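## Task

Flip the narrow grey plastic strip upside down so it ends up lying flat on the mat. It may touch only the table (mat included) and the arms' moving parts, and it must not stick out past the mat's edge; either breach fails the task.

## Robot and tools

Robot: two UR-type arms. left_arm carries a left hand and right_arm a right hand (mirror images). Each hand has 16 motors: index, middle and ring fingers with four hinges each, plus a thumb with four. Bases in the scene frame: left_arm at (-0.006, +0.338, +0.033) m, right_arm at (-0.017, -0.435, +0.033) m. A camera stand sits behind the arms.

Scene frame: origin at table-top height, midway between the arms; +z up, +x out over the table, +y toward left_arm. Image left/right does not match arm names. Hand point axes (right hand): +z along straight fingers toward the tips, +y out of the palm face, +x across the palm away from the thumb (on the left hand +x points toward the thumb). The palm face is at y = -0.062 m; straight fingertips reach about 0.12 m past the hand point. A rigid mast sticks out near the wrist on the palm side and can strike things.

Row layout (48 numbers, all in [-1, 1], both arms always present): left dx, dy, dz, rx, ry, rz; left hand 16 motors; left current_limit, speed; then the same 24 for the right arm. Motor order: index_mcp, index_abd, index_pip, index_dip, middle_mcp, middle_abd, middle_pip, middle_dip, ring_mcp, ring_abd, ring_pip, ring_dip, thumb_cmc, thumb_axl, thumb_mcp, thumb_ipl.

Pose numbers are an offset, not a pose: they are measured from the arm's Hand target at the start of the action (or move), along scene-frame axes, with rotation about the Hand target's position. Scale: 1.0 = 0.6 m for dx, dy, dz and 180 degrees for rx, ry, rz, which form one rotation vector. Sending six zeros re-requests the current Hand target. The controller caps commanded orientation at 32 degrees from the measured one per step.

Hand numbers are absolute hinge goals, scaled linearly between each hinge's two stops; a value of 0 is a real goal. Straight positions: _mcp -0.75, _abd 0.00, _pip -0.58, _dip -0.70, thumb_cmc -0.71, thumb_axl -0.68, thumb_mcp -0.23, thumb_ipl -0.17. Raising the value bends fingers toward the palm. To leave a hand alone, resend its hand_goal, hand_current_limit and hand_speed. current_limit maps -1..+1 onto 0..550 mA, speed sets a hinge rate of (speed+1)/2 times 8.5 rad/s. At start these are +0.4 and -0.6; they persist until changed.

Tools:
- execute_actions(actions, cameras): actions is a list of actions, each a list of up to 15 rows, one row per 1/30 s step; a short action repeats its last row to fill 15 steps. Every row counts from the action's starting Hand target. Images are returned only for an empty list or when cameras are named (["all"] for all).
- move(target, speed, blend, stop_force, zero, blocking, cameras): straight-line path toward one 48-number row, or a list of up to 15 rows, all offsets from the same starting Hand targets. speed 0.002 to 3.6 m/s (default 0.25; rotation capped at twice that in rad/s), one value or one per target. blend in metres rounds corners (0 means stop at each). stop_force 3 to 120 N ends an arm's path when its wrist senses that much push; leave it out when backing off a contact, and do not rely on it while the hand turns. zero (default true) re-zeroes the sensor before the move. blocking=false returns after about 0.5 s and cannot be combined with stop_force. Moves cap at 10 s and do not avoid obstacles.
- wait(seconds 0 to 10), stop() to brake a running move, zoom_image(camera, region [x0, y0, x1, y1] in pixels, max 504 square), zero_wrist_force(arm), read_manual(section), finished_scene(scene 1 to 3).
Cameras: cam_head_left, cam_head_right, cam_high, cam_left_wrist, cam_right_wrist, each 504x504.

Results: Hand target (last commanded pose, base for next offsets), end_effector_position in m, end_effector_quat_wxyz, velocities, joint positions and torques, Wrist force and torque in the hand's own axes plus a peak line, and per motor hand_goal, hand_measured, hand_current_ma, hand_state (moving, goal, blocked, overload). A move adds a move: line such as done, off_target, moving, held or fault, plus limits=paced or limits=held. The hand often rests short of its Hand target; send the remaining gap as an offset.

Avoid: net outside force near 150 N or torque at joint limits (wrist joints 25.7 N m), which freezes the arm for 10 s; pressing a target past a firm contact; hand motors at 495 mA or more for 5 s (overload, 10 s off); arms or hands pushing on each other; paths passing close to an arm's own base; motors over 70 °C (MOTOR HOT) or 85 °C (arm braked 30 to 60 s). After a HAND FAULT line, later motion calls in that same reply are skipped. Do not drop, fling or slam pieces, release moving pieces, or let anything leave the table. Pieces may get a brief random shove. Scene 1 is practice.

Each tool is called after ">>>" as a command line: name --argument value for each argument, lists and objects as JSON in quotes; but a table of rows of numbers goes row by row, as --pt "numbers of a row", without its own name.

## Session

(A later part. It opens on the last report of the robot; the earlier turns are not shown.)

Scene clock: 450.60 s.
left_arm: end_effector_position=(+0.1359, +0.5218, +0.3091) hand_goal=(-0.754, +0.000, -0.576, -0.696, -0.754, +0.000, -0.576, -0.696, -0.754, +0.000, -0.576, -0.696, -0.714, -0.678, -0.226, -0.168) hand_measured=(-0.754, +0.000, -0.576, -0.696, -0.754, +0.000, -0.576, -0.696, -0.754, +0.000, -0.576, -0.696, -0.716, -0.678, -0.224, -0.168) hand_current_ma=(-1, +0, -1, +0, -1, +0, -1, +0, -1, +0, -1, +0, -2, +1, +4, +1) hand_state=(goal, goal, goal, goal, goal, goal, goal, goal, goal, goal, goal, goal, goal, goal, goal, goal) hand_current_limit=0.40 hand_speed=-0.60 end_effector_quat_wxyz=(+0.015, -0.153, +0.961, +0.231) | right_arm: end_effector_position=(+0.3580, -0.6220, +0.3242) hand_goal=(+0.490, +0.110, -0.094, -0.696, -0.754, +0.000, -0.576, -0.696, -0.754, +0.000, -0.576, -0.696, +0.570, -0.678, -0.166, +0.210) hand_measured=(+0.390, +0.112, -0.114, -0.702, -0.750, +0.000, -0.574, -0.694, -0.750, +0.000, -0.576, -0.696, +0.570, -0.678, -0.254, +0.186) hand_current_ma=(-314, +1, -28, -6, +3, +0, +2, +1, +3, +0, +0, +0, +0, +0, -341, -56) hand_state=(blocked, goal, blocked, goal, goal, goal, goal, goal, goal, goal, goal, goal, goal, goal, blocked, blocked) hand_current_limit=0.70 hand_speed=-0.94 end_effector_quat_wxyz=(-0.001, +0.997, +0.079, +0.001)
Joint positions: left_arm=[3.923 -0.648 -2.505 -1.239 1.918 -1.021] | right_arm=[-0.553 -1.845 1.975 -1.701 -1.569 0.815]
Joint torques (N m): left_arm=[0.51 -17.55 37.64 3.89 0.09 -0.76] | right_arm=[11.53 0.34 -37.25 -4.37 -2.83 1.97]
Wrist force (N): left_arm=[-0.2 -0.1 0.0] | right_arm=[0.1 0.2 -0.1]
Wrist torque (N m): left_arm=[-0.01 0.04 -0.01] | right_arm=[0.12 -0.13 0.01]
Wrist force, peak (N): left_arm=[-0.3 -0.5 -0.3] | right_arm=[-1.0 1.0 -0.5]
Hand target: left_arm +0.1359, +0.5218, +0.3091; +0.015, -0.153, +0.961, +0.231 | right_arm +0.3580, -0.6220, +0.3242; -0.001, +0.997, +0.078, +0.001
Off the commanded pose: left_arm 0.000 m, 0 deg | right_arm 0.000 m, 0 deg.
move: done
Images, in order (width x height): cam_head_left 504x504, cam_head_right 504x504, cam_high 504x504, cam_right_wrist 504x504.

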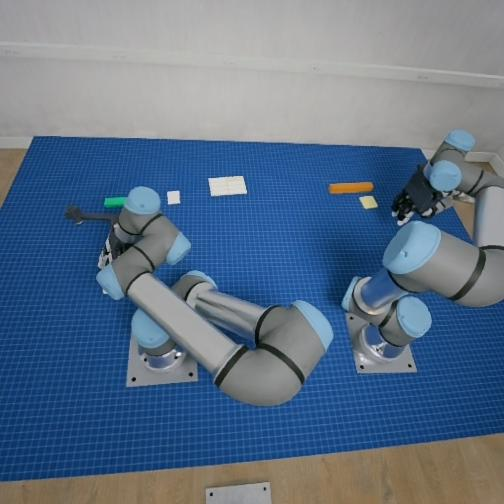

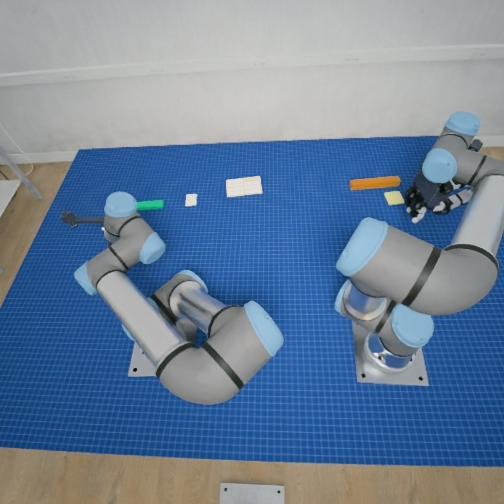

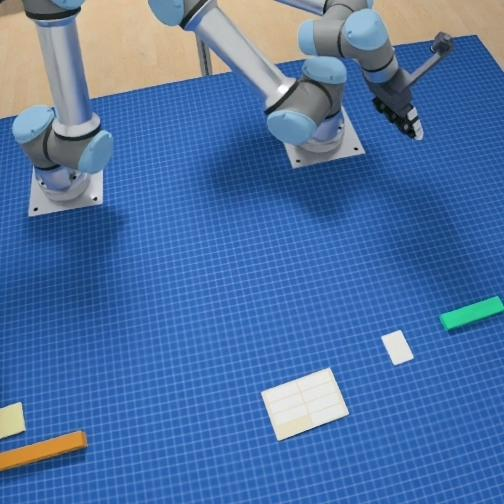

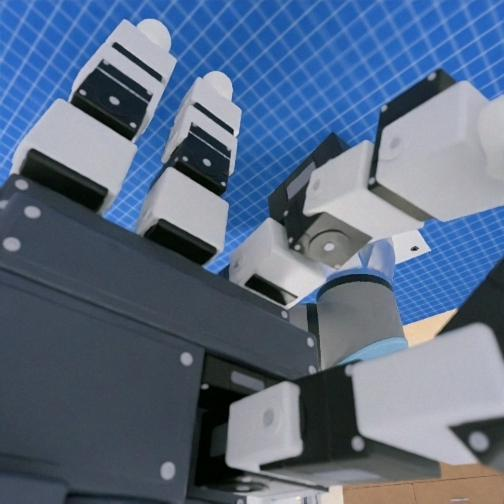

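>>> move --pt "0 0 0 0 0 0 -0.754 0 -0.576 -0.696 -0.754 0 -0.576 -0.696 -0.754 0 -0.576 -0.696 -0.714 -0.678 -0.226 -0.168 0.4 -0.6 0 0.0335 -0.05 0.4938 0.0782 0 0.49 0.11 -0.0949 -0.6957 -0.754 0 -0.576 -0.696 -0.754 0 -0.576 -0.696 0.571 -0.678 -0.165 0.21 0.7 -0.94" --speed 0.3

>>> move --pt "0 0 0 0 0 0 -0.754 0 -0.576 -0.696 -0.754 0 -0.576 -0.696 -0.754 0 -0.576 -0.696 -0.714 -0.678 -0.226 -0.168 0.4 -0.6 0.0555 0.3498 -0.05 0 0 0.1667 0.49 0.11 -0.0949 -0.6957 -0.754 0 -0.576 -0.696 -0.754 0 -0.576 -0.696 0.571 -0.678 -0.165 0.21 0.7 -0.94" --pt "0 0 0 0 0 0 -0.754 0 -0.576 -0.696 -0.754 0 -0.576 -0.696 -0.754 0 -0.576 -0.696 -0.714 -0.678 -0.226 -0.168 0.4 -0.6 -0.0717 0.68 -0.12 0 0 0.3333 0.49 0.11 -0.0949 -0.6957 -0.754 0 -0.576 -0.696 -0.754 0 -0.576 -0.696 0.571 -0.678 -0.165 0.21 0.7 -0.94" --speed 0.25 --blend '[0.05,0]' --cameras '["cam_head_left","cam_head_right","cam_high","cam_right_wrist"]'

>>> zoom_image --camera "cam_head_left" --region '[270, 170, 370, 270]'

>>> zoom_image --camera "cam_head_right" --region '[260, 170, 360, 270]'

Scene clock: 472.63 s.
left_arm: end_effector_position=(+0.1359, +0.5218, +0.3091) hand_goal=(-0.754, +0.000, -0.576, -0.696, -0.754, +0.000, -0.576, -0.696, -0.754, +0.000, -0.576, -0.696, -0.714, -0.678, -0.226, -0.168) hand_measured=(-0.754, +0.000, -0.576, -0.696, -0.754, +0.000, -0.576, -0.696, -0.754, +0.000, -0.576, -0.696, -0.716, -0.678, -0.224, -0.168) hand_current_ma=(-1, +0, -1, +0, -1, +0, -1, +0, -1, +0, -1, +0, -2, +1, +4, +1) hand_state=(goal, goal, goal, goal, goal, goal, goal, goal, goal, goal, goal, goal, goal, goal, goal, goal) hand_current_limit=0.40 hand_speed=-0.60 end_effector_quat_wxyz=(+0.015, -0.153, +0.961, +0.231) | right_arm: end_effector_position=(+0.3580, -0.6019, +0.2942) hand_goal=(+0.490, +0.110, -0.094, -0.696, -0.754, +0.000, -0.576, -0.696, -0.754, +0.000, -0.576, -0.696, +0.570, -0.678, -0.166, +0.210) hand_measured=(+0.390, +0.112, -0.116, -0.706, -0.746, +0.000, -0.574, -0.694, -0.746, +0.000, -0.576, -0.696, +0.570, -0.678, -0.254, +0.186) hand_current_ma=(-314, +1, -30, -9, +7, +0, +2, +1, +8, +0, +0, +0, +0, +0, -341, -56) hand_state=(blocked, goal, blocked, goal, goal, goal, goal, goal, goal, goal, goal, goal, goal, goal, blocked, blocked) hand_current_limit=0.70 hand_speed=-0.94 end_effector_quat_wxyz=(+0.705, -0.705, -0.055, +0.055)
Joint positions: left_arm=[3.923 -0.648 -2.505 -1.239 1.918 -1.021] | right_arm=[-0.919 -1.113 1.366 -0.252 -1.12 0]
Joint torques (N m): left_arm=[0.53 -16.24 36.88 4.03 -0.1 -0.64] | right_arm=[-13.62 -24.66 -32 3.41 -2.41 -2.22]
Wrist force (N): left_arm=[0.0 -0.2 0.0] | right_arm=[1.0 2.1 -0.3]
Wrist torque (N m): left_arm=[-0.03 0.01 0.00] | right_arm=[0.17 -0.12 0.37]
Wrist force, peak (N): left_arm=[0.1 -0.6 -0.1] | right_arm=[1.0 2.3 -0.5]
Hand target: left_arm +0.1359, +0.5218, +0.3091; +0.015, -0.153, +0.961, +0.231 | right_arm +0.3580, -0.6019, +0.2942; +0.705, -0.705, -0.055, +0.055
Off the commanded pose: left_arm 0.000 m, 0 deg | right_arm 0.000 m, 0 deg.
move: done

Scene clock: 475.50 s.
left_arm: end_effector_position=(+0.1359, +0.5218, +0.3091) hand_goal=(-0.754, +0.000, -0.576, -0.696, -0.754, +0.000, -0.576, -0.696, -0.754, +0.000, -0.576, -0.696, -0.714, -0.678, -0.226, -0.168) hand_measured=(-0.754, +0.000, -0.576, -0.696, -0.754, +0.000, -0.576, -0.696, -0.754, +0.000, -0.576, -0.696, -0.716, -0.678, -0.224, -0.168) hand_current_ma=(-1, +0, -1, +0, -1, +0, -1, +0, -1, +0, -1, +0, -2, +1, +4, +1) hand_state=(goal, goal, goal, goal, goal, goal, goal, goal, goal, goal, goal, goal, goal, goal, goal, goal) hand_current_limit=0.40 hand_speed=-0.60 end_effector_quat_wxyz=(+0.015, -0.153, +0.961, +0.231) | right_arm: end_effector_position=(+0.3150, -0.1941, +0.2222) hand_goal=(+0.490, +0.110, -0.094, -0.696, -0.754, +0.000, -0.576, -0.696, -0.754, +0.000, -0.576, -0.696, +0.570, -0.678, -0.166, +0.210) hand_measured=(+0.390, +0.112, -0.116, -0.706, -0.746, +0.000, -0.574, -0.694, -0.746, +0.000, -0.576, -0.696, +0.570, -0.678, -0.254, +0.186) hand_current_ma=(-314, +1, -31, -9, +7, +0, +2, +1, +8, +0, +0, +0, +0, +0, -341, -56) hand_state=(blocked, goal, blocked, goal, goal, goal, goal, goal, goal, goal, goal, goal, goal, goal, blocked, blocked) hand_current_limit=0.70 hand_speed=-0.94 end_effector_quat_wxyz=(+0.583, -0.583, -0.400, +0.400)
Joint positions: left_arm=[3.923 -0.648 -2.505 -1.239 1.918 -1.021] | right_arm=[0.127 -1.057 1.475 -0.417 -1.121 0]
Joint torques (N m): left_arm=[0.45 -17.14 36.35 3.94 -0.08 -0.74] | right_arm=[9.91 -26.45 -29.44 3.48 2.38 1.97]
Wrist force (N): left_arm=[-0.1 -0.3 0.1] | right_arm=[0.6 2.1 -0.3]
Wrist torque (N m): left_arm=[-0.05 0.02 0.00] | right_arm=[0.18 -0.03 0.26]
Wrist force, peak (N): left_arm=[-0.2 -0.5 -0.1] | right_arm=[1.7 2.3 0.2]
Hand target: left_arm +0.1359, +0.5218, +0.3091; +0.015, -0.153, +0.961, +0.231 | right_arm +0.3150, -0.1939, +0.2222; +0.583, -0.583, -0.400, +0.400
Off the commanded pose: left_arm 0.000 m, 0 deg | right_arm 0.000 m, 0 deg.
move: done
Images, in order (width x height): cam_head_left 504x504, cam_head_right 504x504, cam_high 504x504, cam_right_wrist 504x504.

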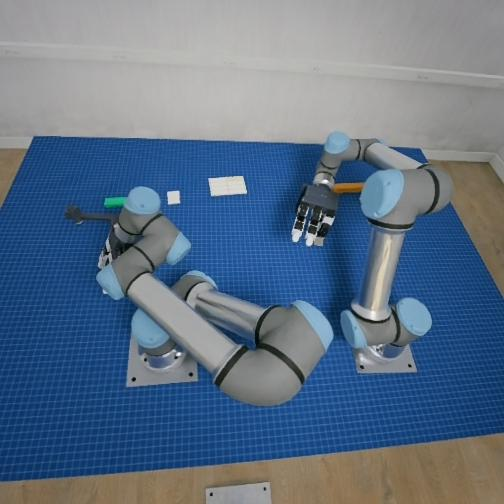

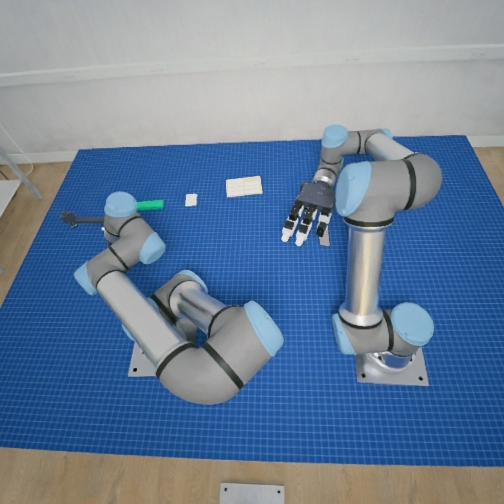

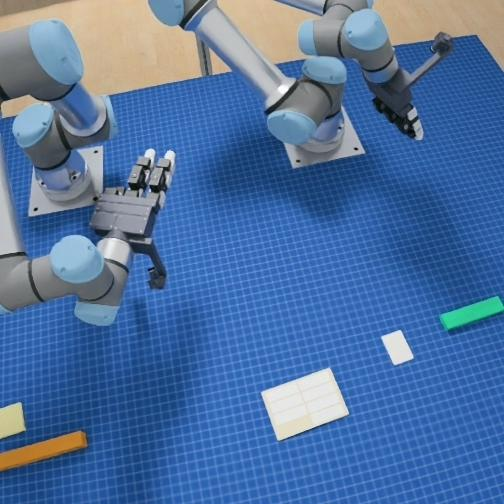

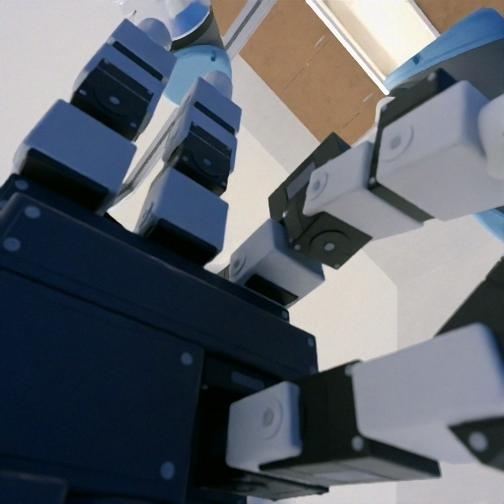

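Scaled by 5.040 from the camera's 504x504 image, which has a finer 720x720 frame.

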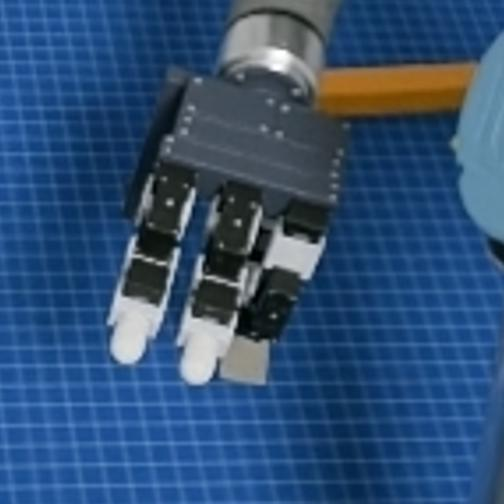

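Scaled by 5.040 from the camera's 504x504 image, which has a finer 720x720 frame.

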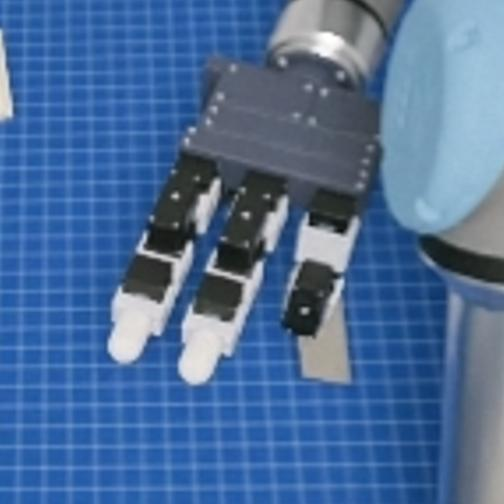

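>>> move --pt "0 0 0 0 0 0 -0.754 0 -0.576 -0.696 -0.754 0 -0.576 -0.696 -0.754 0 -0.576 -0.696 -0.714 -0.678 -0.226 -0.168 0.4 -0.6 0 0 -0.1237 0.0973 0.0519 -0.0094 0.49 0.11 -0.0949 -0.6957 -0.754 0 -0.576 -0.696 -0.754 0 -0.576 -0.696 0.571 -0.678 -0.165 0.21 0.7 -0.94" --speed 0.2 --cameras '["cam_head_left","cam_head_right"]'

>>> zoom_image --camera "cam_head_left" --region '[290, 190, 350, 250]'

>>> zoom_image --camera "cam_head_right" --region '[280, 190, 350, 260]'

Scene clock: 506.73 s.
left_arm: end_effector_position=(+0.1359, +0.5218, +0.3091) hand_goal=(-0.754, +0.000, -0.576, -0.696, -0.754, +0.000, -0.576, -0.696, -0.754, +0.000, -0.576, -0.696, -0.714, -0.678, -0.226, -0.168) hand_measured=(-0.754, +0.000, -0.576, -0.696, -0.754, +0.000, -0.576, -0.696, -0.754, +0.000, -0.576, -0.696, -0.716, -0.678, -0.224, -0.168) hand_current_ma=(-1, +0, -1, +0, -1, +0, -1, +0, -1, +0, -1, +0, -2, +1, +4, +1) hand_state=(goal, goal, goal, goal, goal, goal, goal, goal, goal, goal, goal, goal, goal, goal, goal, goal) hand_current_limit=0.40 hand_speed=-0.60 end_effector_quat_wxyz=(+0.015, -0.153, +0.961, +0.231) | right_arm: end_effector_position=(+0.3150, -0.1939, +0.1481) hand_goal=(+0.490, +0.110, -0.094, -0.696, -0.754, +0.000, -0.576, -0.696, -0.754, +0.000, -0.576, -0.696, +0.570, -0.678, -0.166, +0.210) hand_measured=(+0.390, +0.112, -0.116, -0.706, -0.746, +0.000, -0.574, -0.694, -0.746, +0.000, -0.576, -0.696, +0.570, -0.678, -0.254, +0.186) hand_current_ma=(-314, +1, -31, -9, +7, +0, +2, +1, +8, +0, +0, +0, +0, +0, -341, -56) hand_state=(blocked, goal, blocked, goal, goal, goal, goal, goal, goal, goal, goal, goal, goal, goal, blocked, blocked) hand_current_limit=0.70 hand_speed=-0.94 end_effector_quat_wxyz=(+0.701, -0.459, -0.399, +0.372)
Joint positions: left_arm=[3.923 -0.648 -2.505 -1.239 1.918 -1.021] | right_arm=[0.085 -0.833 1.496 -0.377 -1.178 -0.34]
Joint torques (N m): left_arm=[0.01 -16.18 37.14 4.03 -0.11 -0.75] | right_arm=[-13.45 -31.98 -27.34 4.44 -3.02 -2.47]
Wrist force (N): left_arm=[-0.1 -0.1 -0.1] | right_arm=[0.5 2.4 0.0]
Wrist torque (N m): left_arm=[-0.01 0.02 -0.01] | right_arm=[0.21 -0.06 0.30]
Wrist force, peak (N): left_arm=[-0.2 -0.7 -0.4] | right_arm=[0.6 2.8 -0.3]
Hand target: left_arm +0.1359, +0.5218, +0.3091; +0.015, -0.153, +0.961, +0.231 | right_arm +0.3150, -0.1939, +0.1480; +0.701, -0.459, -0.399, +0.372
Off the commanded pose: left_arm 0.000 m, 0 deg | right_arm 0.000 m, 0 deg.
move: done
Images, in order (width x height): cam_head_left 504x504, cam_head_right 504x504.

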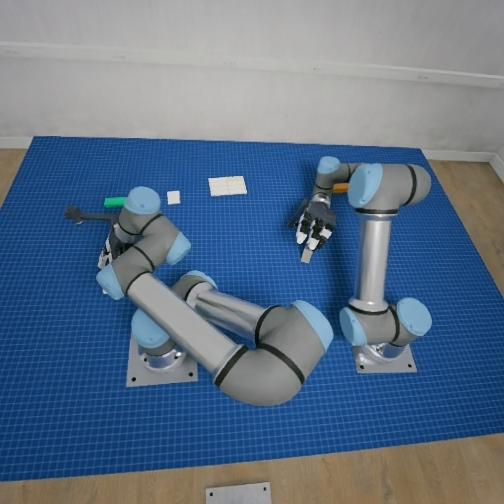

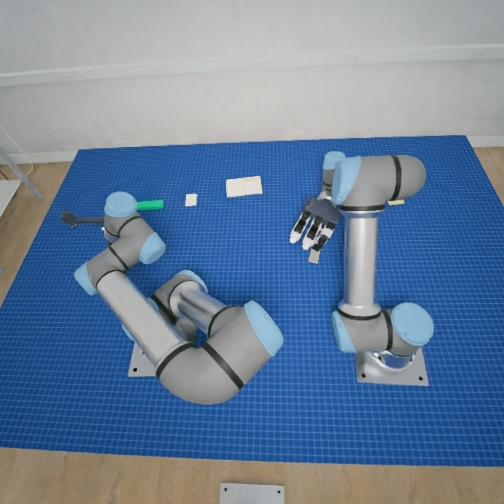

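Scaled by 8.400 from the camera's 504x504 image, which has a finer 720x720 frame.

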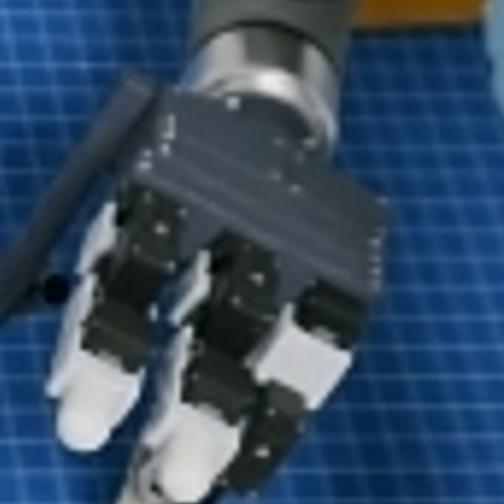

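Scaled by 7.200 from the camera's 504x504 image, which has a finer 720x720 frame.

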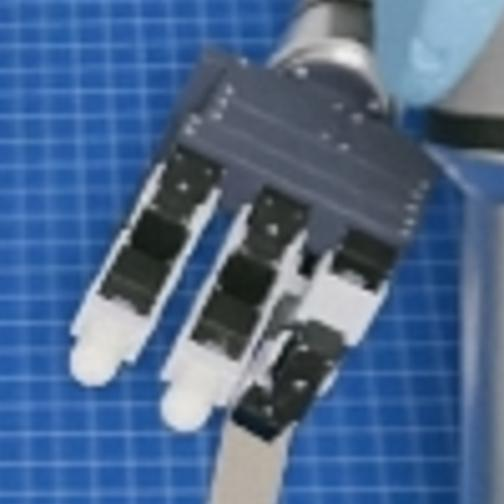

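>>> move --pt "0 0 0 0 0 0 -0.754 0 -0.576 -0.696 -0.754 0 -0.576 -0.696 -0.754 0 -0.576 -0.696 -0.714 -0.678 -0.226 -0.168 0.4 -0.6 0 0 -0.0667 0 0 0 0.49 0.11 -0.0949 -0.6957 -0.754 0 -0.576 -0.696 -0.754 0 -0.576 -0.696 0.571 -0.678 -0.165 0.21 0.7 -0.94" --speed 0.012 --stop_force 3 --cameras '["cam_head_left","cam_head_right"]'

>>> zoom_image --camera "cam_head_left" --region '[280, 210, 340, 270]'

>>> zoom_image --camera "cam_head_right" --region '[285, 210, 345, 270]'

Scene clock: 514.93 s.
left_arm: end_effector_position=(+0.1359, +0.5218, +0.3091) hand_goal=(-0.754, +0.000, -0.576, -0.696, -0.754, +0.000, -0.576, -0.696, -0.754, +0.000, -0.576, -0.696, -0.714, -0.678, -0.226, -0.168) hand_measured=(-0.754, +0.000, -0.576, -0.696, -0.754, +0.000, -0.576, -0.696, -0.754, +0.000, -0.576, -0.696, -0.716, -0.678, -0.224, -0.168) hand_current_ma=(-1, +0, -1, +0, -1, +0, -1, +0, -1, +0, -1, +0, -2, +1, +4, +1) hand_state=(goal, goal, goal, goal, goal, goal, goal, goal, goal, goal, goal, goal, goal, goal, goal, goal) hand_current_limit=0.40 hand_speed=-0.60 end_effector_quat_wxyz=(+0.015, -0.153, +0.961, +0.231) | right_arm: end_effector_position=(+0.3150, -0.1939, +0.1380) hand_goal=(+0.490, +0.110, -0.094, -0.696, -0.754, +0.000, -0.576, -0.696, -0.754, +0.000, -0.576, -0.696, +0.570, -0.678, -0.166, +0.210) hand_measured=(+0.390, +0.116, -0.116, -0.706, -0.746, +0.000, -0.574, -0.694, -0.746, +0.000, -0.576, -0.696, +0.574, -0.678, -0.254, +0.186) hand_current_ma=(-313, +4, -32, -9, +7, +0, +2, +1, +8, +0, +0, +0, +2, +0, -340, -56) hand_state=(blocked, goal, blocked, goal, goal, goal, goal, goal, goal, goal, goal, goal, goal, goal, blocked, blocked) hand_current_limit=0.70 hand_speed=-0.94 end_effector_quat_wxyz=(+0.701, -0.459, -0.399, +0.372)
Joint positions: left_arm=[3.923 -0.648 -2.505 -1.239 1.918 -1.021] | right_arm=[0.085 -0.818 1.5 -0.396 -1.179 -0.34]
Joint torques (N m): left_arm=[0.02 -17.01 36.51 3.83 0.03 -0.7] | right_arm=[-12.68 -52 -27.04 4.04 -2 -2.2]
Wrist force (N): left_arm=[0.1 -0.4 0.0] | right_arm=[0.8 0.3 -0.2]
Wrist torque (N m): left_arm=[-0.06 0.00 0.01] | right_arm=[0.06 -0.09 0.29]
Wrist force, peak (N): left_arm=[-0.2 -0.3 -0.4] | right_arm=[1.6 -3.0 -0.2]
Hand target: left_arm +0.1359, +0.5218, +0.3091; +0.015, -0.153, +0.961, +0.231 | right_arm +0.3150, -0.1939, +0.1380; +0.701, -0.459, -0.399, +0.372 (not the last commanded pose)
Off the commanded pose: left_arm 0.000 m, 0 deg | right_arm 0.030 m, 0 deg.
move: contact (right_arm)
Images, in order (width x height): cam_head_left 504x504, cam_head_right 504x504.

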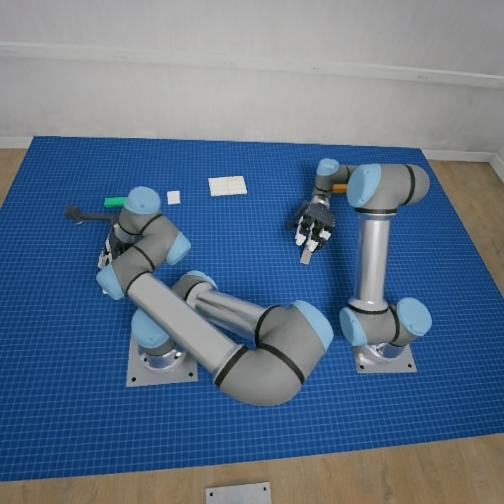

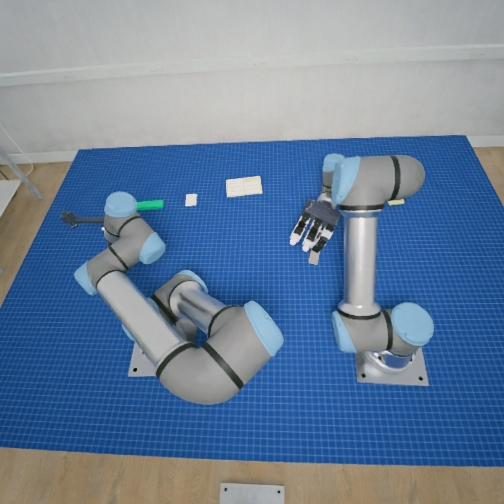

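Scaled by 8.400 from the camera's 504x504 image, which has a finer 720x720 frame.

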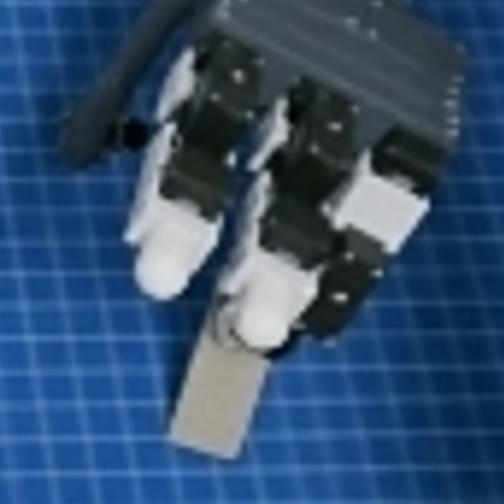

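Scaled by 8.400 from the camera's 504x504 image, which has a finer 720x720 frame.

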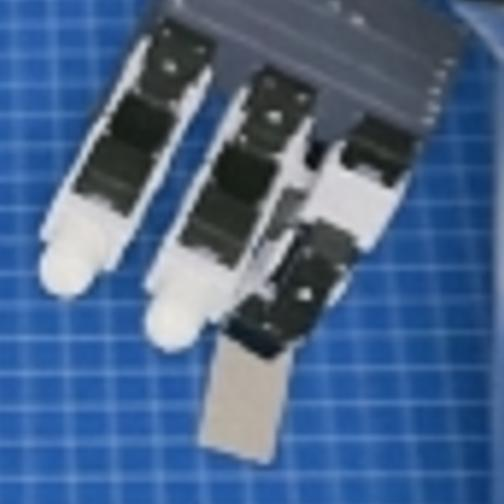

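>>> move --pt "0 0 0 0 0 0 -0.754 0 -0.576 -0.696 -0.754 0 -0.576 -0.696 -0.754 0 -0.576 -0.696 -0.714 -0.678 -0.226 -0.168 0.4 -0.6 0 0 0 0 0 0 0.42 0.11 -0.0949 -0.6957 -0.754 0 -0.576 -0.696 -0.754 0 -0.576 -0.696 0.571 -0.678 -0.24 0.2 0.7 -0.93"

>>> move --pt "0 0 0 0 0 0 -0.754 0 -0.576 -0.696 -0.754 0 -0.576 -0.696 -0.754 0 -0.576 -0.696 -0.714 -0.678 -0.226 -0.168 0.4 -0.6 0 0 0 0 0 0 0.40 0.11 -0.0949 -0.6957 -0.754 0 -0.576 -0.696 -0.754 0 -0.576 -0.696 0.571 -0.678 -0.265 0.195 0.7 -0.95" --cameras '["cam_head_left","cam_head_right"]'

>>> zoom_image --camera "cam_head_left" --region '[280, 210, 340, 270]'

>>> zoom_image --camera "cam_head_right" --region '[285, 210, 345, 270]'

Scene clock: 528.93 s.
left_arm: end_effector_position=(+0.1359, +0.5218, +0.3091) hand_goal=(-0.754, +0.000, -0.576, -0.696, -0.754, +0.000, -0.576, -0.696, -0.754, +0.000, -0.576, -0.696, -0.714, -0.678, -0.226, -0.168) hand_measured=(-0.754, +0.000, -0.576, -0.696, -0.754, +0.000, -0.576, -0.696, -0.754, +0.000, -0.576, -0.696, -0.716, -0.678, -0.224, -0.168) hand_current_ma=(-1, +0, -1, +0, -1, +0, -1, +0, -1, +0, -1, +0, -2, +1, +4, +1) hand_state=(goal, goal, goal, goal, goal, goal, goal, goal, goal, goal, goal, goal, goal, goal, goal, goal) hand_current_limit=0.40 hand_speed=-0.60 end_effector_quat_wxyz=(+0.015, -0.153, +0.961, +0.231) | right_arm: end_effector_position=(+0.3150, -0.1939, +0.1380) hand_goal=(+0.420, +0.110, -0.094, -0.696, -0.754, +0.000, -0.576, -0.696, -0.754, +0.000, -0.576, -0.696, +0.570, -0.678, -0.240, +0.200) hand_measured=(+0.386, +0.116, -0.116, -0.706, -0.746, +0.000, -0.574, -0.694, -0.746, +0.000, -0.576, -0.696, +0.574, -0.678, -0.258, +0.186) hand_current_ma=(-64, +4, -32, -10, +7, +0, +2, +1, +8, +0, +0, +0, +2, +0, -31, -28) hand_state=(blocked, goal, blocked, goal, goal, goal, goal, goal, goal, goal, goal, goal, goal, goal, goal, goal) hand_current_limit=0.70 hand_speed=-0.93 end_effector_quat_wxyz=(+0.701, -0.459, -0.399, +0.372)
Joint positions: left_arm=[3.923 -0.648 -2.505 -1.239 1.918 -1.021] | right_arm=[0.085 -0.818 1.5 -0.396 -1.179 -0.34]
Joint torques (N m): left_arm=[0.21 -16.66 36.51 3.88 0.03 -0.78] | right_arm=[-10.25 -52.82 -26.8 4.07 -0.36 -2.14]
Wrist force (N): left_arm=[0.0 -0.2 0.0] | right_arm=[0.9 0.2 0.1]
Wrist torque (N m): left_arm=[-0.02 0.00 0.00] | right_arm=[0.03 -0.11 0.30]
Wrist force, peak (N): left_arm=[0.1 -0.5 0.0] | right_arm=[1.0 0.3 -0.4]
Hand target: left_arm +0.1359, +0.5218, +0.3091; +0.015, -0.153, +0.961, +0.231 | right_arm +0.3150, -0.1939, +0.1380; +0.701, -0.459, -0.399, +0.372
Off the commanded pose: left_arm 0.000 m, 0 deg | right_arm 0.000 m, 0 deg.
move: done

Scene clock: 529.43 s.
left_arm: end_effector_position=(+0.1359, +0.5218, +0.3091) hand_goal=(-0.754, +0.000, -0.576, -0.696, -0.754, +0.000, -0.576, -0.696, -0.754, +0.000, -0.576, -0.696, -0.714, -0.678, -0.226, -0.168) hand_measured=(-0.754, +0.000, -0.576, -0.696, -0.754, +0.000, -0.576, -0.696, -0.754, +0.000, -0.576, -0.696, -0.716, -0.678, -0.224, -0.168) hand_current_ma=(-1, +0, -1, +0, -1, +0, -1, +0, -1, +0, -1, +0, -2, +1, +4, +1) hand_state=(goal, goal, goal, goal, goal, goal, goal, goal, goal, goal, goal, goal, goal, goal, goal, goal) hand_current_limit=0.40 hand_speed=-0.60 end_effector_quat_wxyz=(+0.015, -0.153, +0.961, +0.231) | right_arm: end_effector_position=(+0.3150, -0.1939, +0.1380) hand_goal=(+0.400, +0.110, -0.094, -0.696, -0.754, +0.000, -0.576, -0.696, -0.754, +0.000, -0.576, -0.696, +0.570, -0.678, -0.266, +0.194) hand_measured=(+0.388, +0.112, -0.108, -0.706, -0.746, +0.000, -0.574, -0.694, -0.746, +0.000, -0.576, -0.696, +0.570, -0.678, -0.270, +0.188) hand_current_ma=(-14, +0, -16, -9, +7, +0, +2, +1, +8, +0, +0, +0, +0, +0, -3, -8) hand_state=(goal, goal, goal, goal, goal, goal, goal, goal, goal, goal, goal, goal, goal, goal, goal, goal) hand_current_limit=0.70 hand_speed=-0.95 end_effector_quat_wxyz=(+0.701, -0.459, -0.399, +0.372)
Joint positions: left_arm=[3.923 -0.648 -2.505 -1.239 1.918 -1.021] | right_arm=[0.085 -0.818 1.5 -0.396 -1.179 -0.34]
Joint torques (N m): left_arm=[0.84 -16.89 37.29 3.9 -0.02 -0.76] | right_arm=[-9.34 -52.73 -26.93 3.97 -0.08 -2.18]
Wrist force (N): left_arm=[-0.2 0.1 -0.1] | right_arm=[0.6 2.1 -0.2]
Wrist torque (N m): left_arm=[0.02 0.02 -0.02] | right_arm=[0.20 -0.08 0.29]
Wrist force, peak (N): left_arm=[-0.1 -0.3 0.3] | right_arm=[0.5 2.3 0.1]
Hand target: left_arm +0.1359, +0.5218, +0.3091; +0.015, -0.153, +0.961, +0.231 | right_arm +0.3150, -0.1939, +0.1380; +0.701, -0.459, -0.399, +0.372
Off the commanded pose: left_arm 0.000 m, 0 deg | right_arm 0.000 m, 0 deg.
move: done
Images, in order (width x height): cam_head_left 504x504, cam_head_right 504x504.

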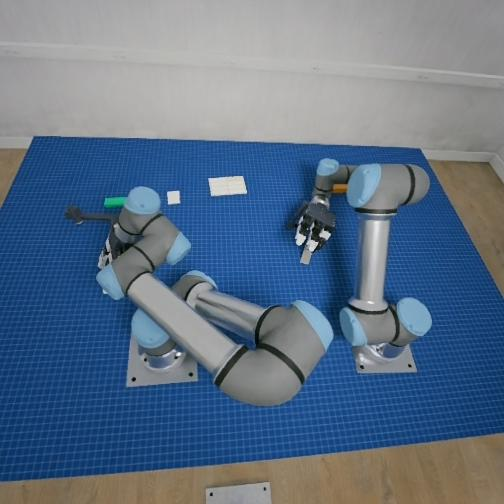

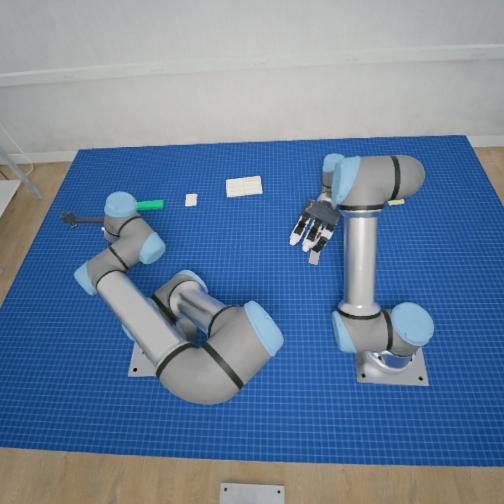

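Scaled by 8.400 from the camera's 504x504 image, which has a finer 720x720 frame.

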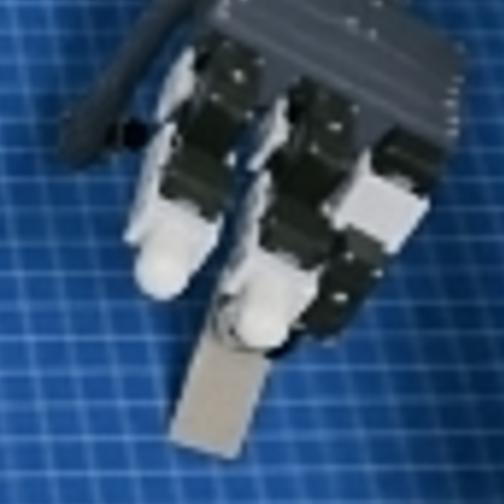

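Scaled by 8.400 from the camera's 504x504 image, which has a finer 720x720 frame.

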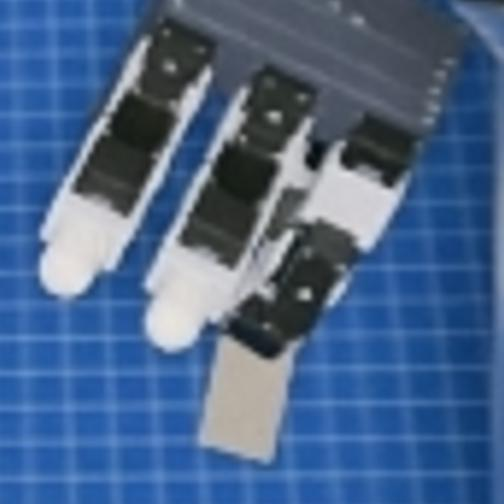

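>>> move --pt "0 0 0 0 0 0 -0.754 0 -0.576 -0.696 -0.754 0 -0.576 -0.696 -0.754 0 -0.576 -0.696 -0.714 -0.678 -0.226 -0.168 0.4 -0.6 0 0 0 0 0 0 0.25 0.11 -0.0949 -0.6957 -0.754 0 -0.576 -0.696 -0.754 0 -0.576 -0.696 0.571 -0.678 -0.275 0.195 0.7 -0.92" --cameras '["cam_head_left","cam_head_right"]'

>>> zoom_image --camera "cam_head_left" --region '[280, 210, 340, 270]'

>>> zoom_image --camera "cam_head_right" --region '[285, 210, 345, 270]'

Scene clock: 535.00 s.
left_arm: end_effector_position=(+0.1359, +0.5218, +0.3091) hand_goal=(-0.754, +0.000, -0.576, -0.696, -0.754, +0.000, -0.576, -0.696, -0.754, +0.000, -0.576, -0.696, -0.714, -0.678, -0.226, -0.168) hand_measured=(-0.754, +0.000, -0.576, -0.696, -0.754, +0.000, -0.576, -0.696, -0.754, +0.000, -0.576, -0.696, -0.716, -0.678, -0.224, -0.168) hand_current_ma=(-1, +0, -1, +0, -1, +0, -1, +0, -1, +0, -1, +0, -2, +1, +4, +1) hand_state=(goal, goal, goal, goal, goal, goal, goal, goal, goal, goal, goal, goal, goal, goal, goal, goal) hand_current_limit=0.40 hand_speed=-0.60 end_effector_quat_wxyz=(+0.015, -0.153, +0.961, +0.231) | right_arm: end_effector_position=(+0.3150, -0.1939, +0.1380) hand_goal=(+0.250, +0.110, -0.094, -0.696, -0.754, +0.000, -0.576, -0.696, -0.754, +0.000, -0.576, -0.696, +0.570, -0.678, -0.276, +0.194) hand_measured=(+0.264, +0.112, -0.096, -0.698, -0.746, +0.000, -0.574, -0.694, -0.746, +0.000, -0.576, -0.696, +0.570, -0.678, -0.276, +0.190) hand_current_ma=(+17, +0, -1, -2, +7, +0, +2, +1, +8, +0, +0, +0, +0, +0, +0, -4) hand_state=(goal, goal, goal, goal, goal, goal, goal, goal, goal, goal, goal, goal, goal, goal, goal, goal) hand_current_limit=0.70 hand_speed=-0.92 end_effector_quat_wxyz=(+0.701, -0.459, -0.399, +0.372)
Joint positions: left_arm=[3.923 -0.648 -2.505 -1.239 1.918 -1.021] | right_arm=[0.085 -0.818 1.5 -0.396 -1.179 -0.34]
Joint torques (N m): left_arm=[-0.15 -16.97 36.91 4.02 -0.03 -0.66] | right_arm=[-7.19 -51.38 -27.07 3.85 1.62 -2.18]
Wrist force (N): left_arm=[0.0 0.0 0.0] | right_arm=[0.5 2.1 0.2]
Wrist torque (N m): left_arm=[0.00 0.00 0.00] | right_arm=[0.16 -0.08 0.28]
Wrist force, peak (N): left_arm=[-0.2 -0.5 -0.1] | right_arm=[0.4 2.4 0.0]
Hand target: left_arm +0.1359, +0.5218, +0.3091; +0.015, -0.153, +0.961, +0.231 | right_arm +0.3150, -0.1939, +0.1380; +0.701, -0.459, -0.399, +0.372
Off the commanded pose: left_arm 0.000 m, 0 deg | right_arm 0.000 m, 0 deg.
move: done
Images, in order (width x height): cam_head_left 504x504, cam_head_right 504x504.

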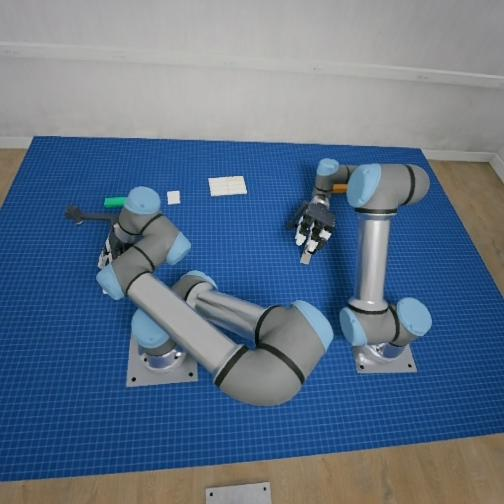

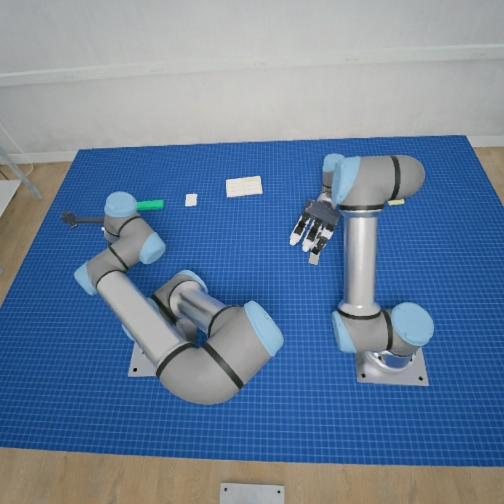

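Scaled by 8.400 from the camera's 504x504 image, which has a finer 720x720 frame.

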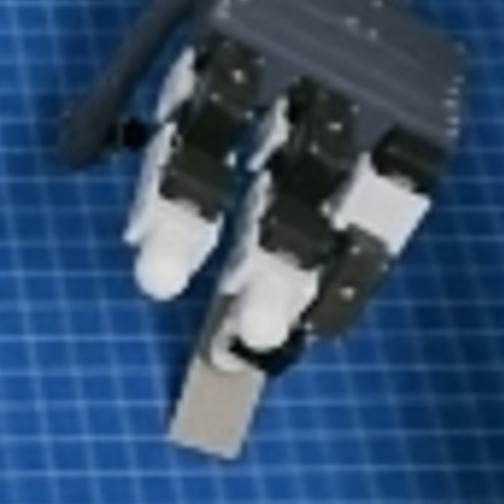

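Scaled by 8.400 from the camera's 504x504 image, which has a finer 720x720 frame.

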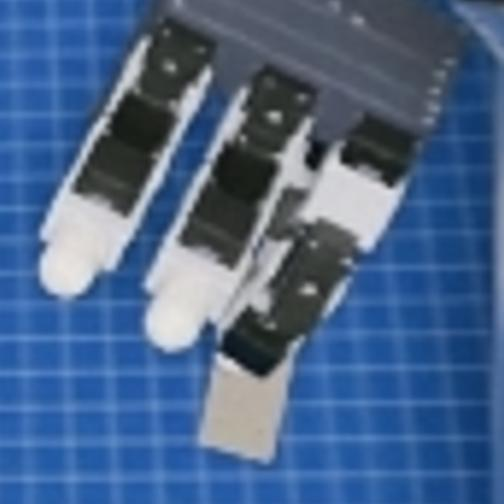

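>>> move --pt "0 0 0 0 0 0 -0.754 0 -0.576 -0.696 -0.754 0 -0.576 -0.696 -0.754 0 -0.576 -0.696 -0.714 -0.678 -0.226 -0.168 0.4 -0.6 0 0 0 0 0 0 -0.754 0 -0.576 -0.6957 -0.754 0 -0.576 -0.696 -0.754 0 -0.576 -0.696 0.571 -0.678 -0.275 0.195 0.7 -0.7" --cameras '["cam_head_left","cam_head_right"]'

>>> zoom_image --camera "cam_head_left" --region '[280, 210, 340, 270]'

>>> zoom_image --camera "cam_head_right" --region '[285, 210, 345, 270]'

Scene clock: 583.47 s.
left_arm: end_effector_position=(+0.1359, +0.5218, +0.3091) hand_goal=(-0.754, +0.000, -0.576, -0.696, -0.754, +0.000, -0.576, -0.696, -0.754, +0.000, -0.576, -0.696, -0.714, -0.678, -0.226, -0.168) hand_measured=(-0.754, +0.000, -0.576, -0.696, -0.754, +0.000, -0.576, -0.696, -0.754, +0.000, -0.576, -0.696, -0.716, -0.678, -0.224, -0.168) hand_current_ma=(-1, +0, -1, +0, -1, +0, -1, +0, -1, +0, -1, +0, -2, +1, +4, +1) hand_state=(goal, goal, goal, goal, goal, goal, goal, goal, goal, goal, goal, goal, goal, goal, goal, goal) hand_current_limit=0.40 hand_speed=-0.60 end_effector_quat_wxyz=(+0.015, -0.153, +0.961, +0.231) | right_arm: end_effector_position=(+0.3150, -0.1939, +0.1380) hand_goal=(-0.754, +0.000, -0.576, -0.696, -0.754, +0.000, -0.576, -0.696, -0.754, +0.000, -0.576, -0.696, +0.570, -0.678, -0.276, +0.194) hand_measured=(-0.730, +0.002, -0.568, -0.698, -0.746, +0.000, -0.574, -0.694, -0.746, +0.000, -0.576, -0.696, +0.570, -0.678, -0.276, +0.190) hand_current_ma=(+37, +1, +6, -1, +7, +0, +2, +1, +8, +0, +0, +0, +0, +0, +0, -4) hand_state=(blocked, goal, goal, goal, goal, goal, goal, goal, goal, goal, goal, goal, goal, goal, goal, goal) hand_current_limit=0.70 hand_speed=-0.70 end_effector_quat_wxyz=(+0.701, -0.459, -0.399, +0.372)
Joint positions: left_arm=[3.923 -0.648 -2.505 -1.239 1.918 -1.021] | right_arm=[0.085 -0.818 1.5 -0.396 -1.179 -0.34]
Joint torques (N m): left_arm=[0.09 -16.59 36.74 3.87 -0.02 -0.78] | right_arm=[-3.85 -51.53 -27.16 3.5 1.65 -2.17]
Wrist force (N): left_arm=[0.1 -0.1 -0.3] | right_arm=[0.5 2.3 0.0]
Wrist torque (N m): left_arm=[0.01 -0.02 0.01] | right_arm=[0.17 -0.08 0.27]
Wrist force, peak (N): left_arm=[0.1 -0.4 -0.4] | right_arm=[0.7 2.3 0.0]
Hand target: left_arm +0.1359, +0.5218, +0.3091; +0.015, -0.153, +0.961, +0.231 | right_arm +0.3150, -0.1939, +0.1380; +0.701, -0.459, -0.399, +0.372
Off the commanded pose: left_arm 0.000 m, 0 deg | right_arm 0.000 m, 0 deg.
move: done
Images, in order (width x height): cam_head_left 504x504, cam_head_right 504x504.

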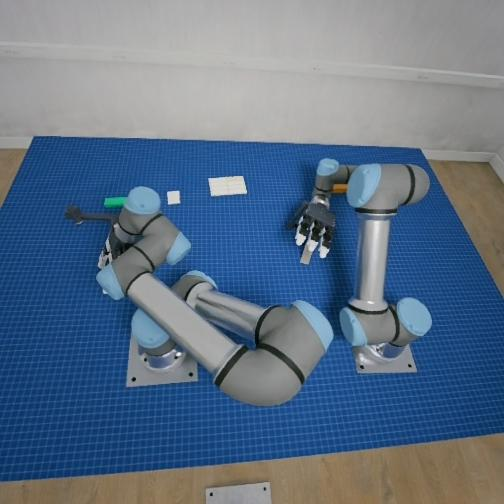

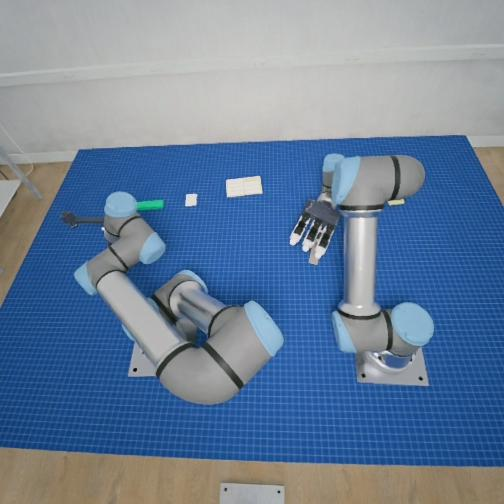

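Scaled by 8.400 from the camera's 504x504 image, which has a finer 720x720 frame.

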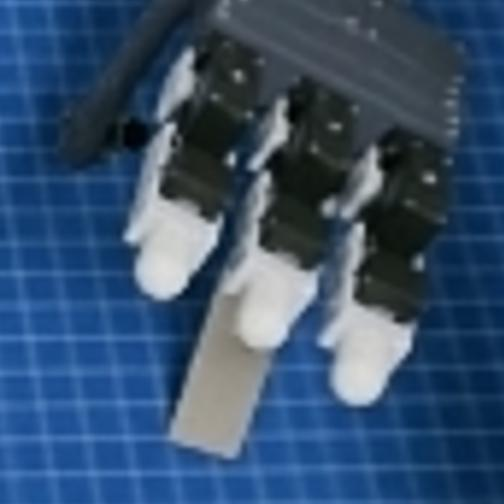

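Scaled by 8.400 from the camera's 504x504 image, which has a finer 720x720 frame.

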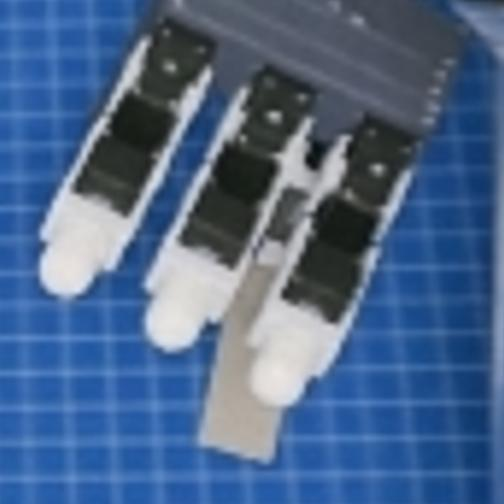

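>>> move --pt "0 0 0 0 0 0 -0.754 0 -0.576 -0.696 -0.754 0 -0.576 -0.696 -0.754 0 -0.576 -0.696 -0.714 -0.678 -0.226 -0.168 0.4 -0.6 0.0173 -0.0066 -0.0207 -0.00996 -0.02593 0 -0.754 0 -0.576 -0.6957 -0.754 0 -0.576 -0.696 -0.754 0 -0.576 -0.696 0.571 -0.678 -0.275 0.195 0.7 -0.7" --pt "0 0 0 0 0 0 -0.754 0 -0.576 -0.696 -0.754 0 -0.576 -0.696 -0.754 0 -0.576 -0.696 -0.714 -0.678 -0.226 -0.168 0.4 -0.6 0.0347 -0.0133 -0.0577 -0.0239 -0.0622 0 -0.754 0 -0.576 -0.6957 -0.754 0 -0.576 -0.696 -0.754 0 -0.576 -0.696 0.571 -0.678 -0.275 0.195 0.7 -0.7" --speed 0.06 --blend '[0.004,0]' --cameras '["cam_head_left","cam_head_right"]'

>>> zoom_image --camera "cam_head_left" --region '[280, 210, 340, 270]'

>>> zoom_image --camera "cam_head_right" --region '[285, 210, 345, 270]'

Scene clock: 594.30 s.
left_arm: end_effector_position=(+0.1359, +0.5218, +0.3091) hand_goal=(-0.754, +0.000, -0.576, -0.696, -0.754, +0.000, -0.576, -0.696, -0.754, +0.000, -0.576, -0.696, -0.714, -0.678, -0.226, -0.168) hand_measured=(-0.754, +0.000, -0.576, -0.696, -0.754, +0.000, -0.576, -0.696, -0.754, +0.000, -0.576, -0.696, -0.716, -0.678, -0.224, -0.168) hand_current_ma=(-1, +0, -1, +0, -1, +0, -1, +0, -1, +0, -1, +0, -2, +1, +4, +1) hand_state=(goal, goal, goal, goal, goal, goal, goal, goal, goal, goal, goal, goal, goal, goal, goal, goal) hand_current_limit=0.40 hand_speed=-0.60 end_effector_quat_wxyz=(+0.015, -0.153, +0.961, +0.231) | right_arm: end_effector_position=(+0.3358, -0.2019, +0.1034) hand_goal=(-0.754, +0.000, -0.576, -0.696, -0.754, +0.000, -0.576, -0.696, -0.754, +0.000, -0.576, -0.696, +0.570, -0.678, -0.276, +0.194) hand_measured=(-0.730, +0.002, -0.568, -0.698, -0.746, +0.000, -0.574, -0.694, -0.746, +0.000, -0.576, -0.696, +0.570, -0.678, -0.276, +0.190) hand_current_ma=(+37, +1, +6, -1, +7, +0, +2, +1, +8, +0, +0, +0, +0, +0, +0, -4) hand_state=(blocked, goal, goal, goal, goal, goal, goal, goal, goal, goal, goal, goal, goal, goal, goal, goal) hand_current_limit=0.70 hand_speed=-0.70 end_effector_quat_wxyz=(+0.642, -0.519, -0.451, +0.340)
Joint positions: left_arm=[3.923 -0.648 -2.505 -1.239 1.918 -1.021] | right_arm=[0.077 -0.87 1.535 -0.606 -1.172 -0.251]
Joint torques (N m): left_arm=[1.08 -16.75 36.69 3.98 -0.1 -0.71] | right_arm=[-14.02 -51.75 -3.56 0.33 2.33 2.15]
Wrist force (N): left_arm=[0.1 -0.1 -0.1] | right_arm=[0.7 1.5 -0.1]
Wrist torque (N m): left_arm=[0.00 -0.02 0.01] | right_arm=[0.05 -0.15 0.22]
Wrist force, peak (N): left_arm=[-0.4 -0.4 -0.2] | right_arm=[0.7 2.4 0.0]
Hand target: left_arm +0.1359, +0.5218, +0.3091; +0.015, -0.153, +0.961, +0.231 | right_arm +0.3358, -0.2019, +0.1033; +0.642, -0.519, -0.451, +0.340
Off the commanded pose: left_arm 0.000 m, 0 deg | right_arm 0.000 m, 0 deg.
move: done
Images, in order (width x height): cam_head_left 504x504, cam_head_right 504x504.

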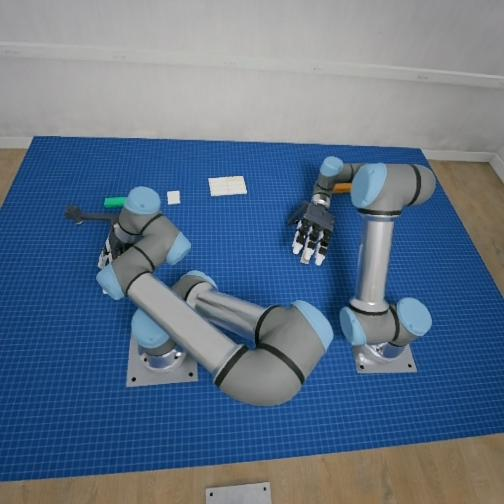

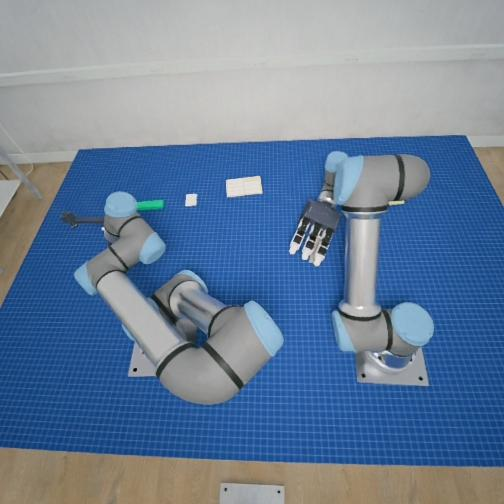

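Scaled by 8.400 from the camera's 504x504 image, which has a finer 720x720 frame.

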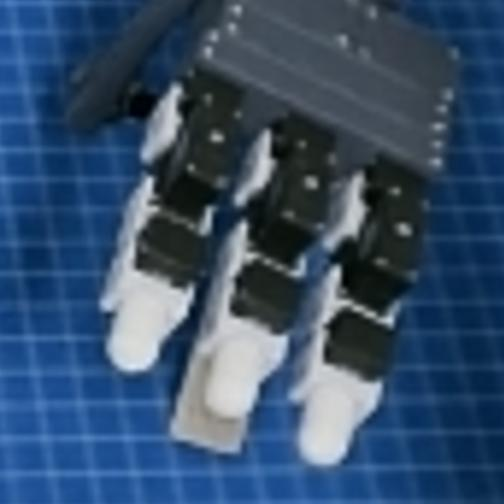

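Scaled by 8.400 from the camera's 504x504 image, which has a finer 720x720 frame.

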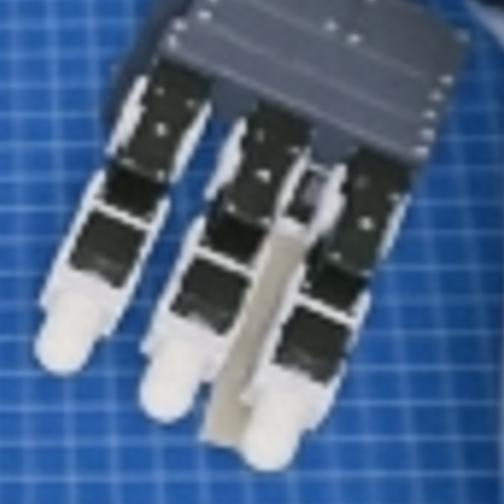

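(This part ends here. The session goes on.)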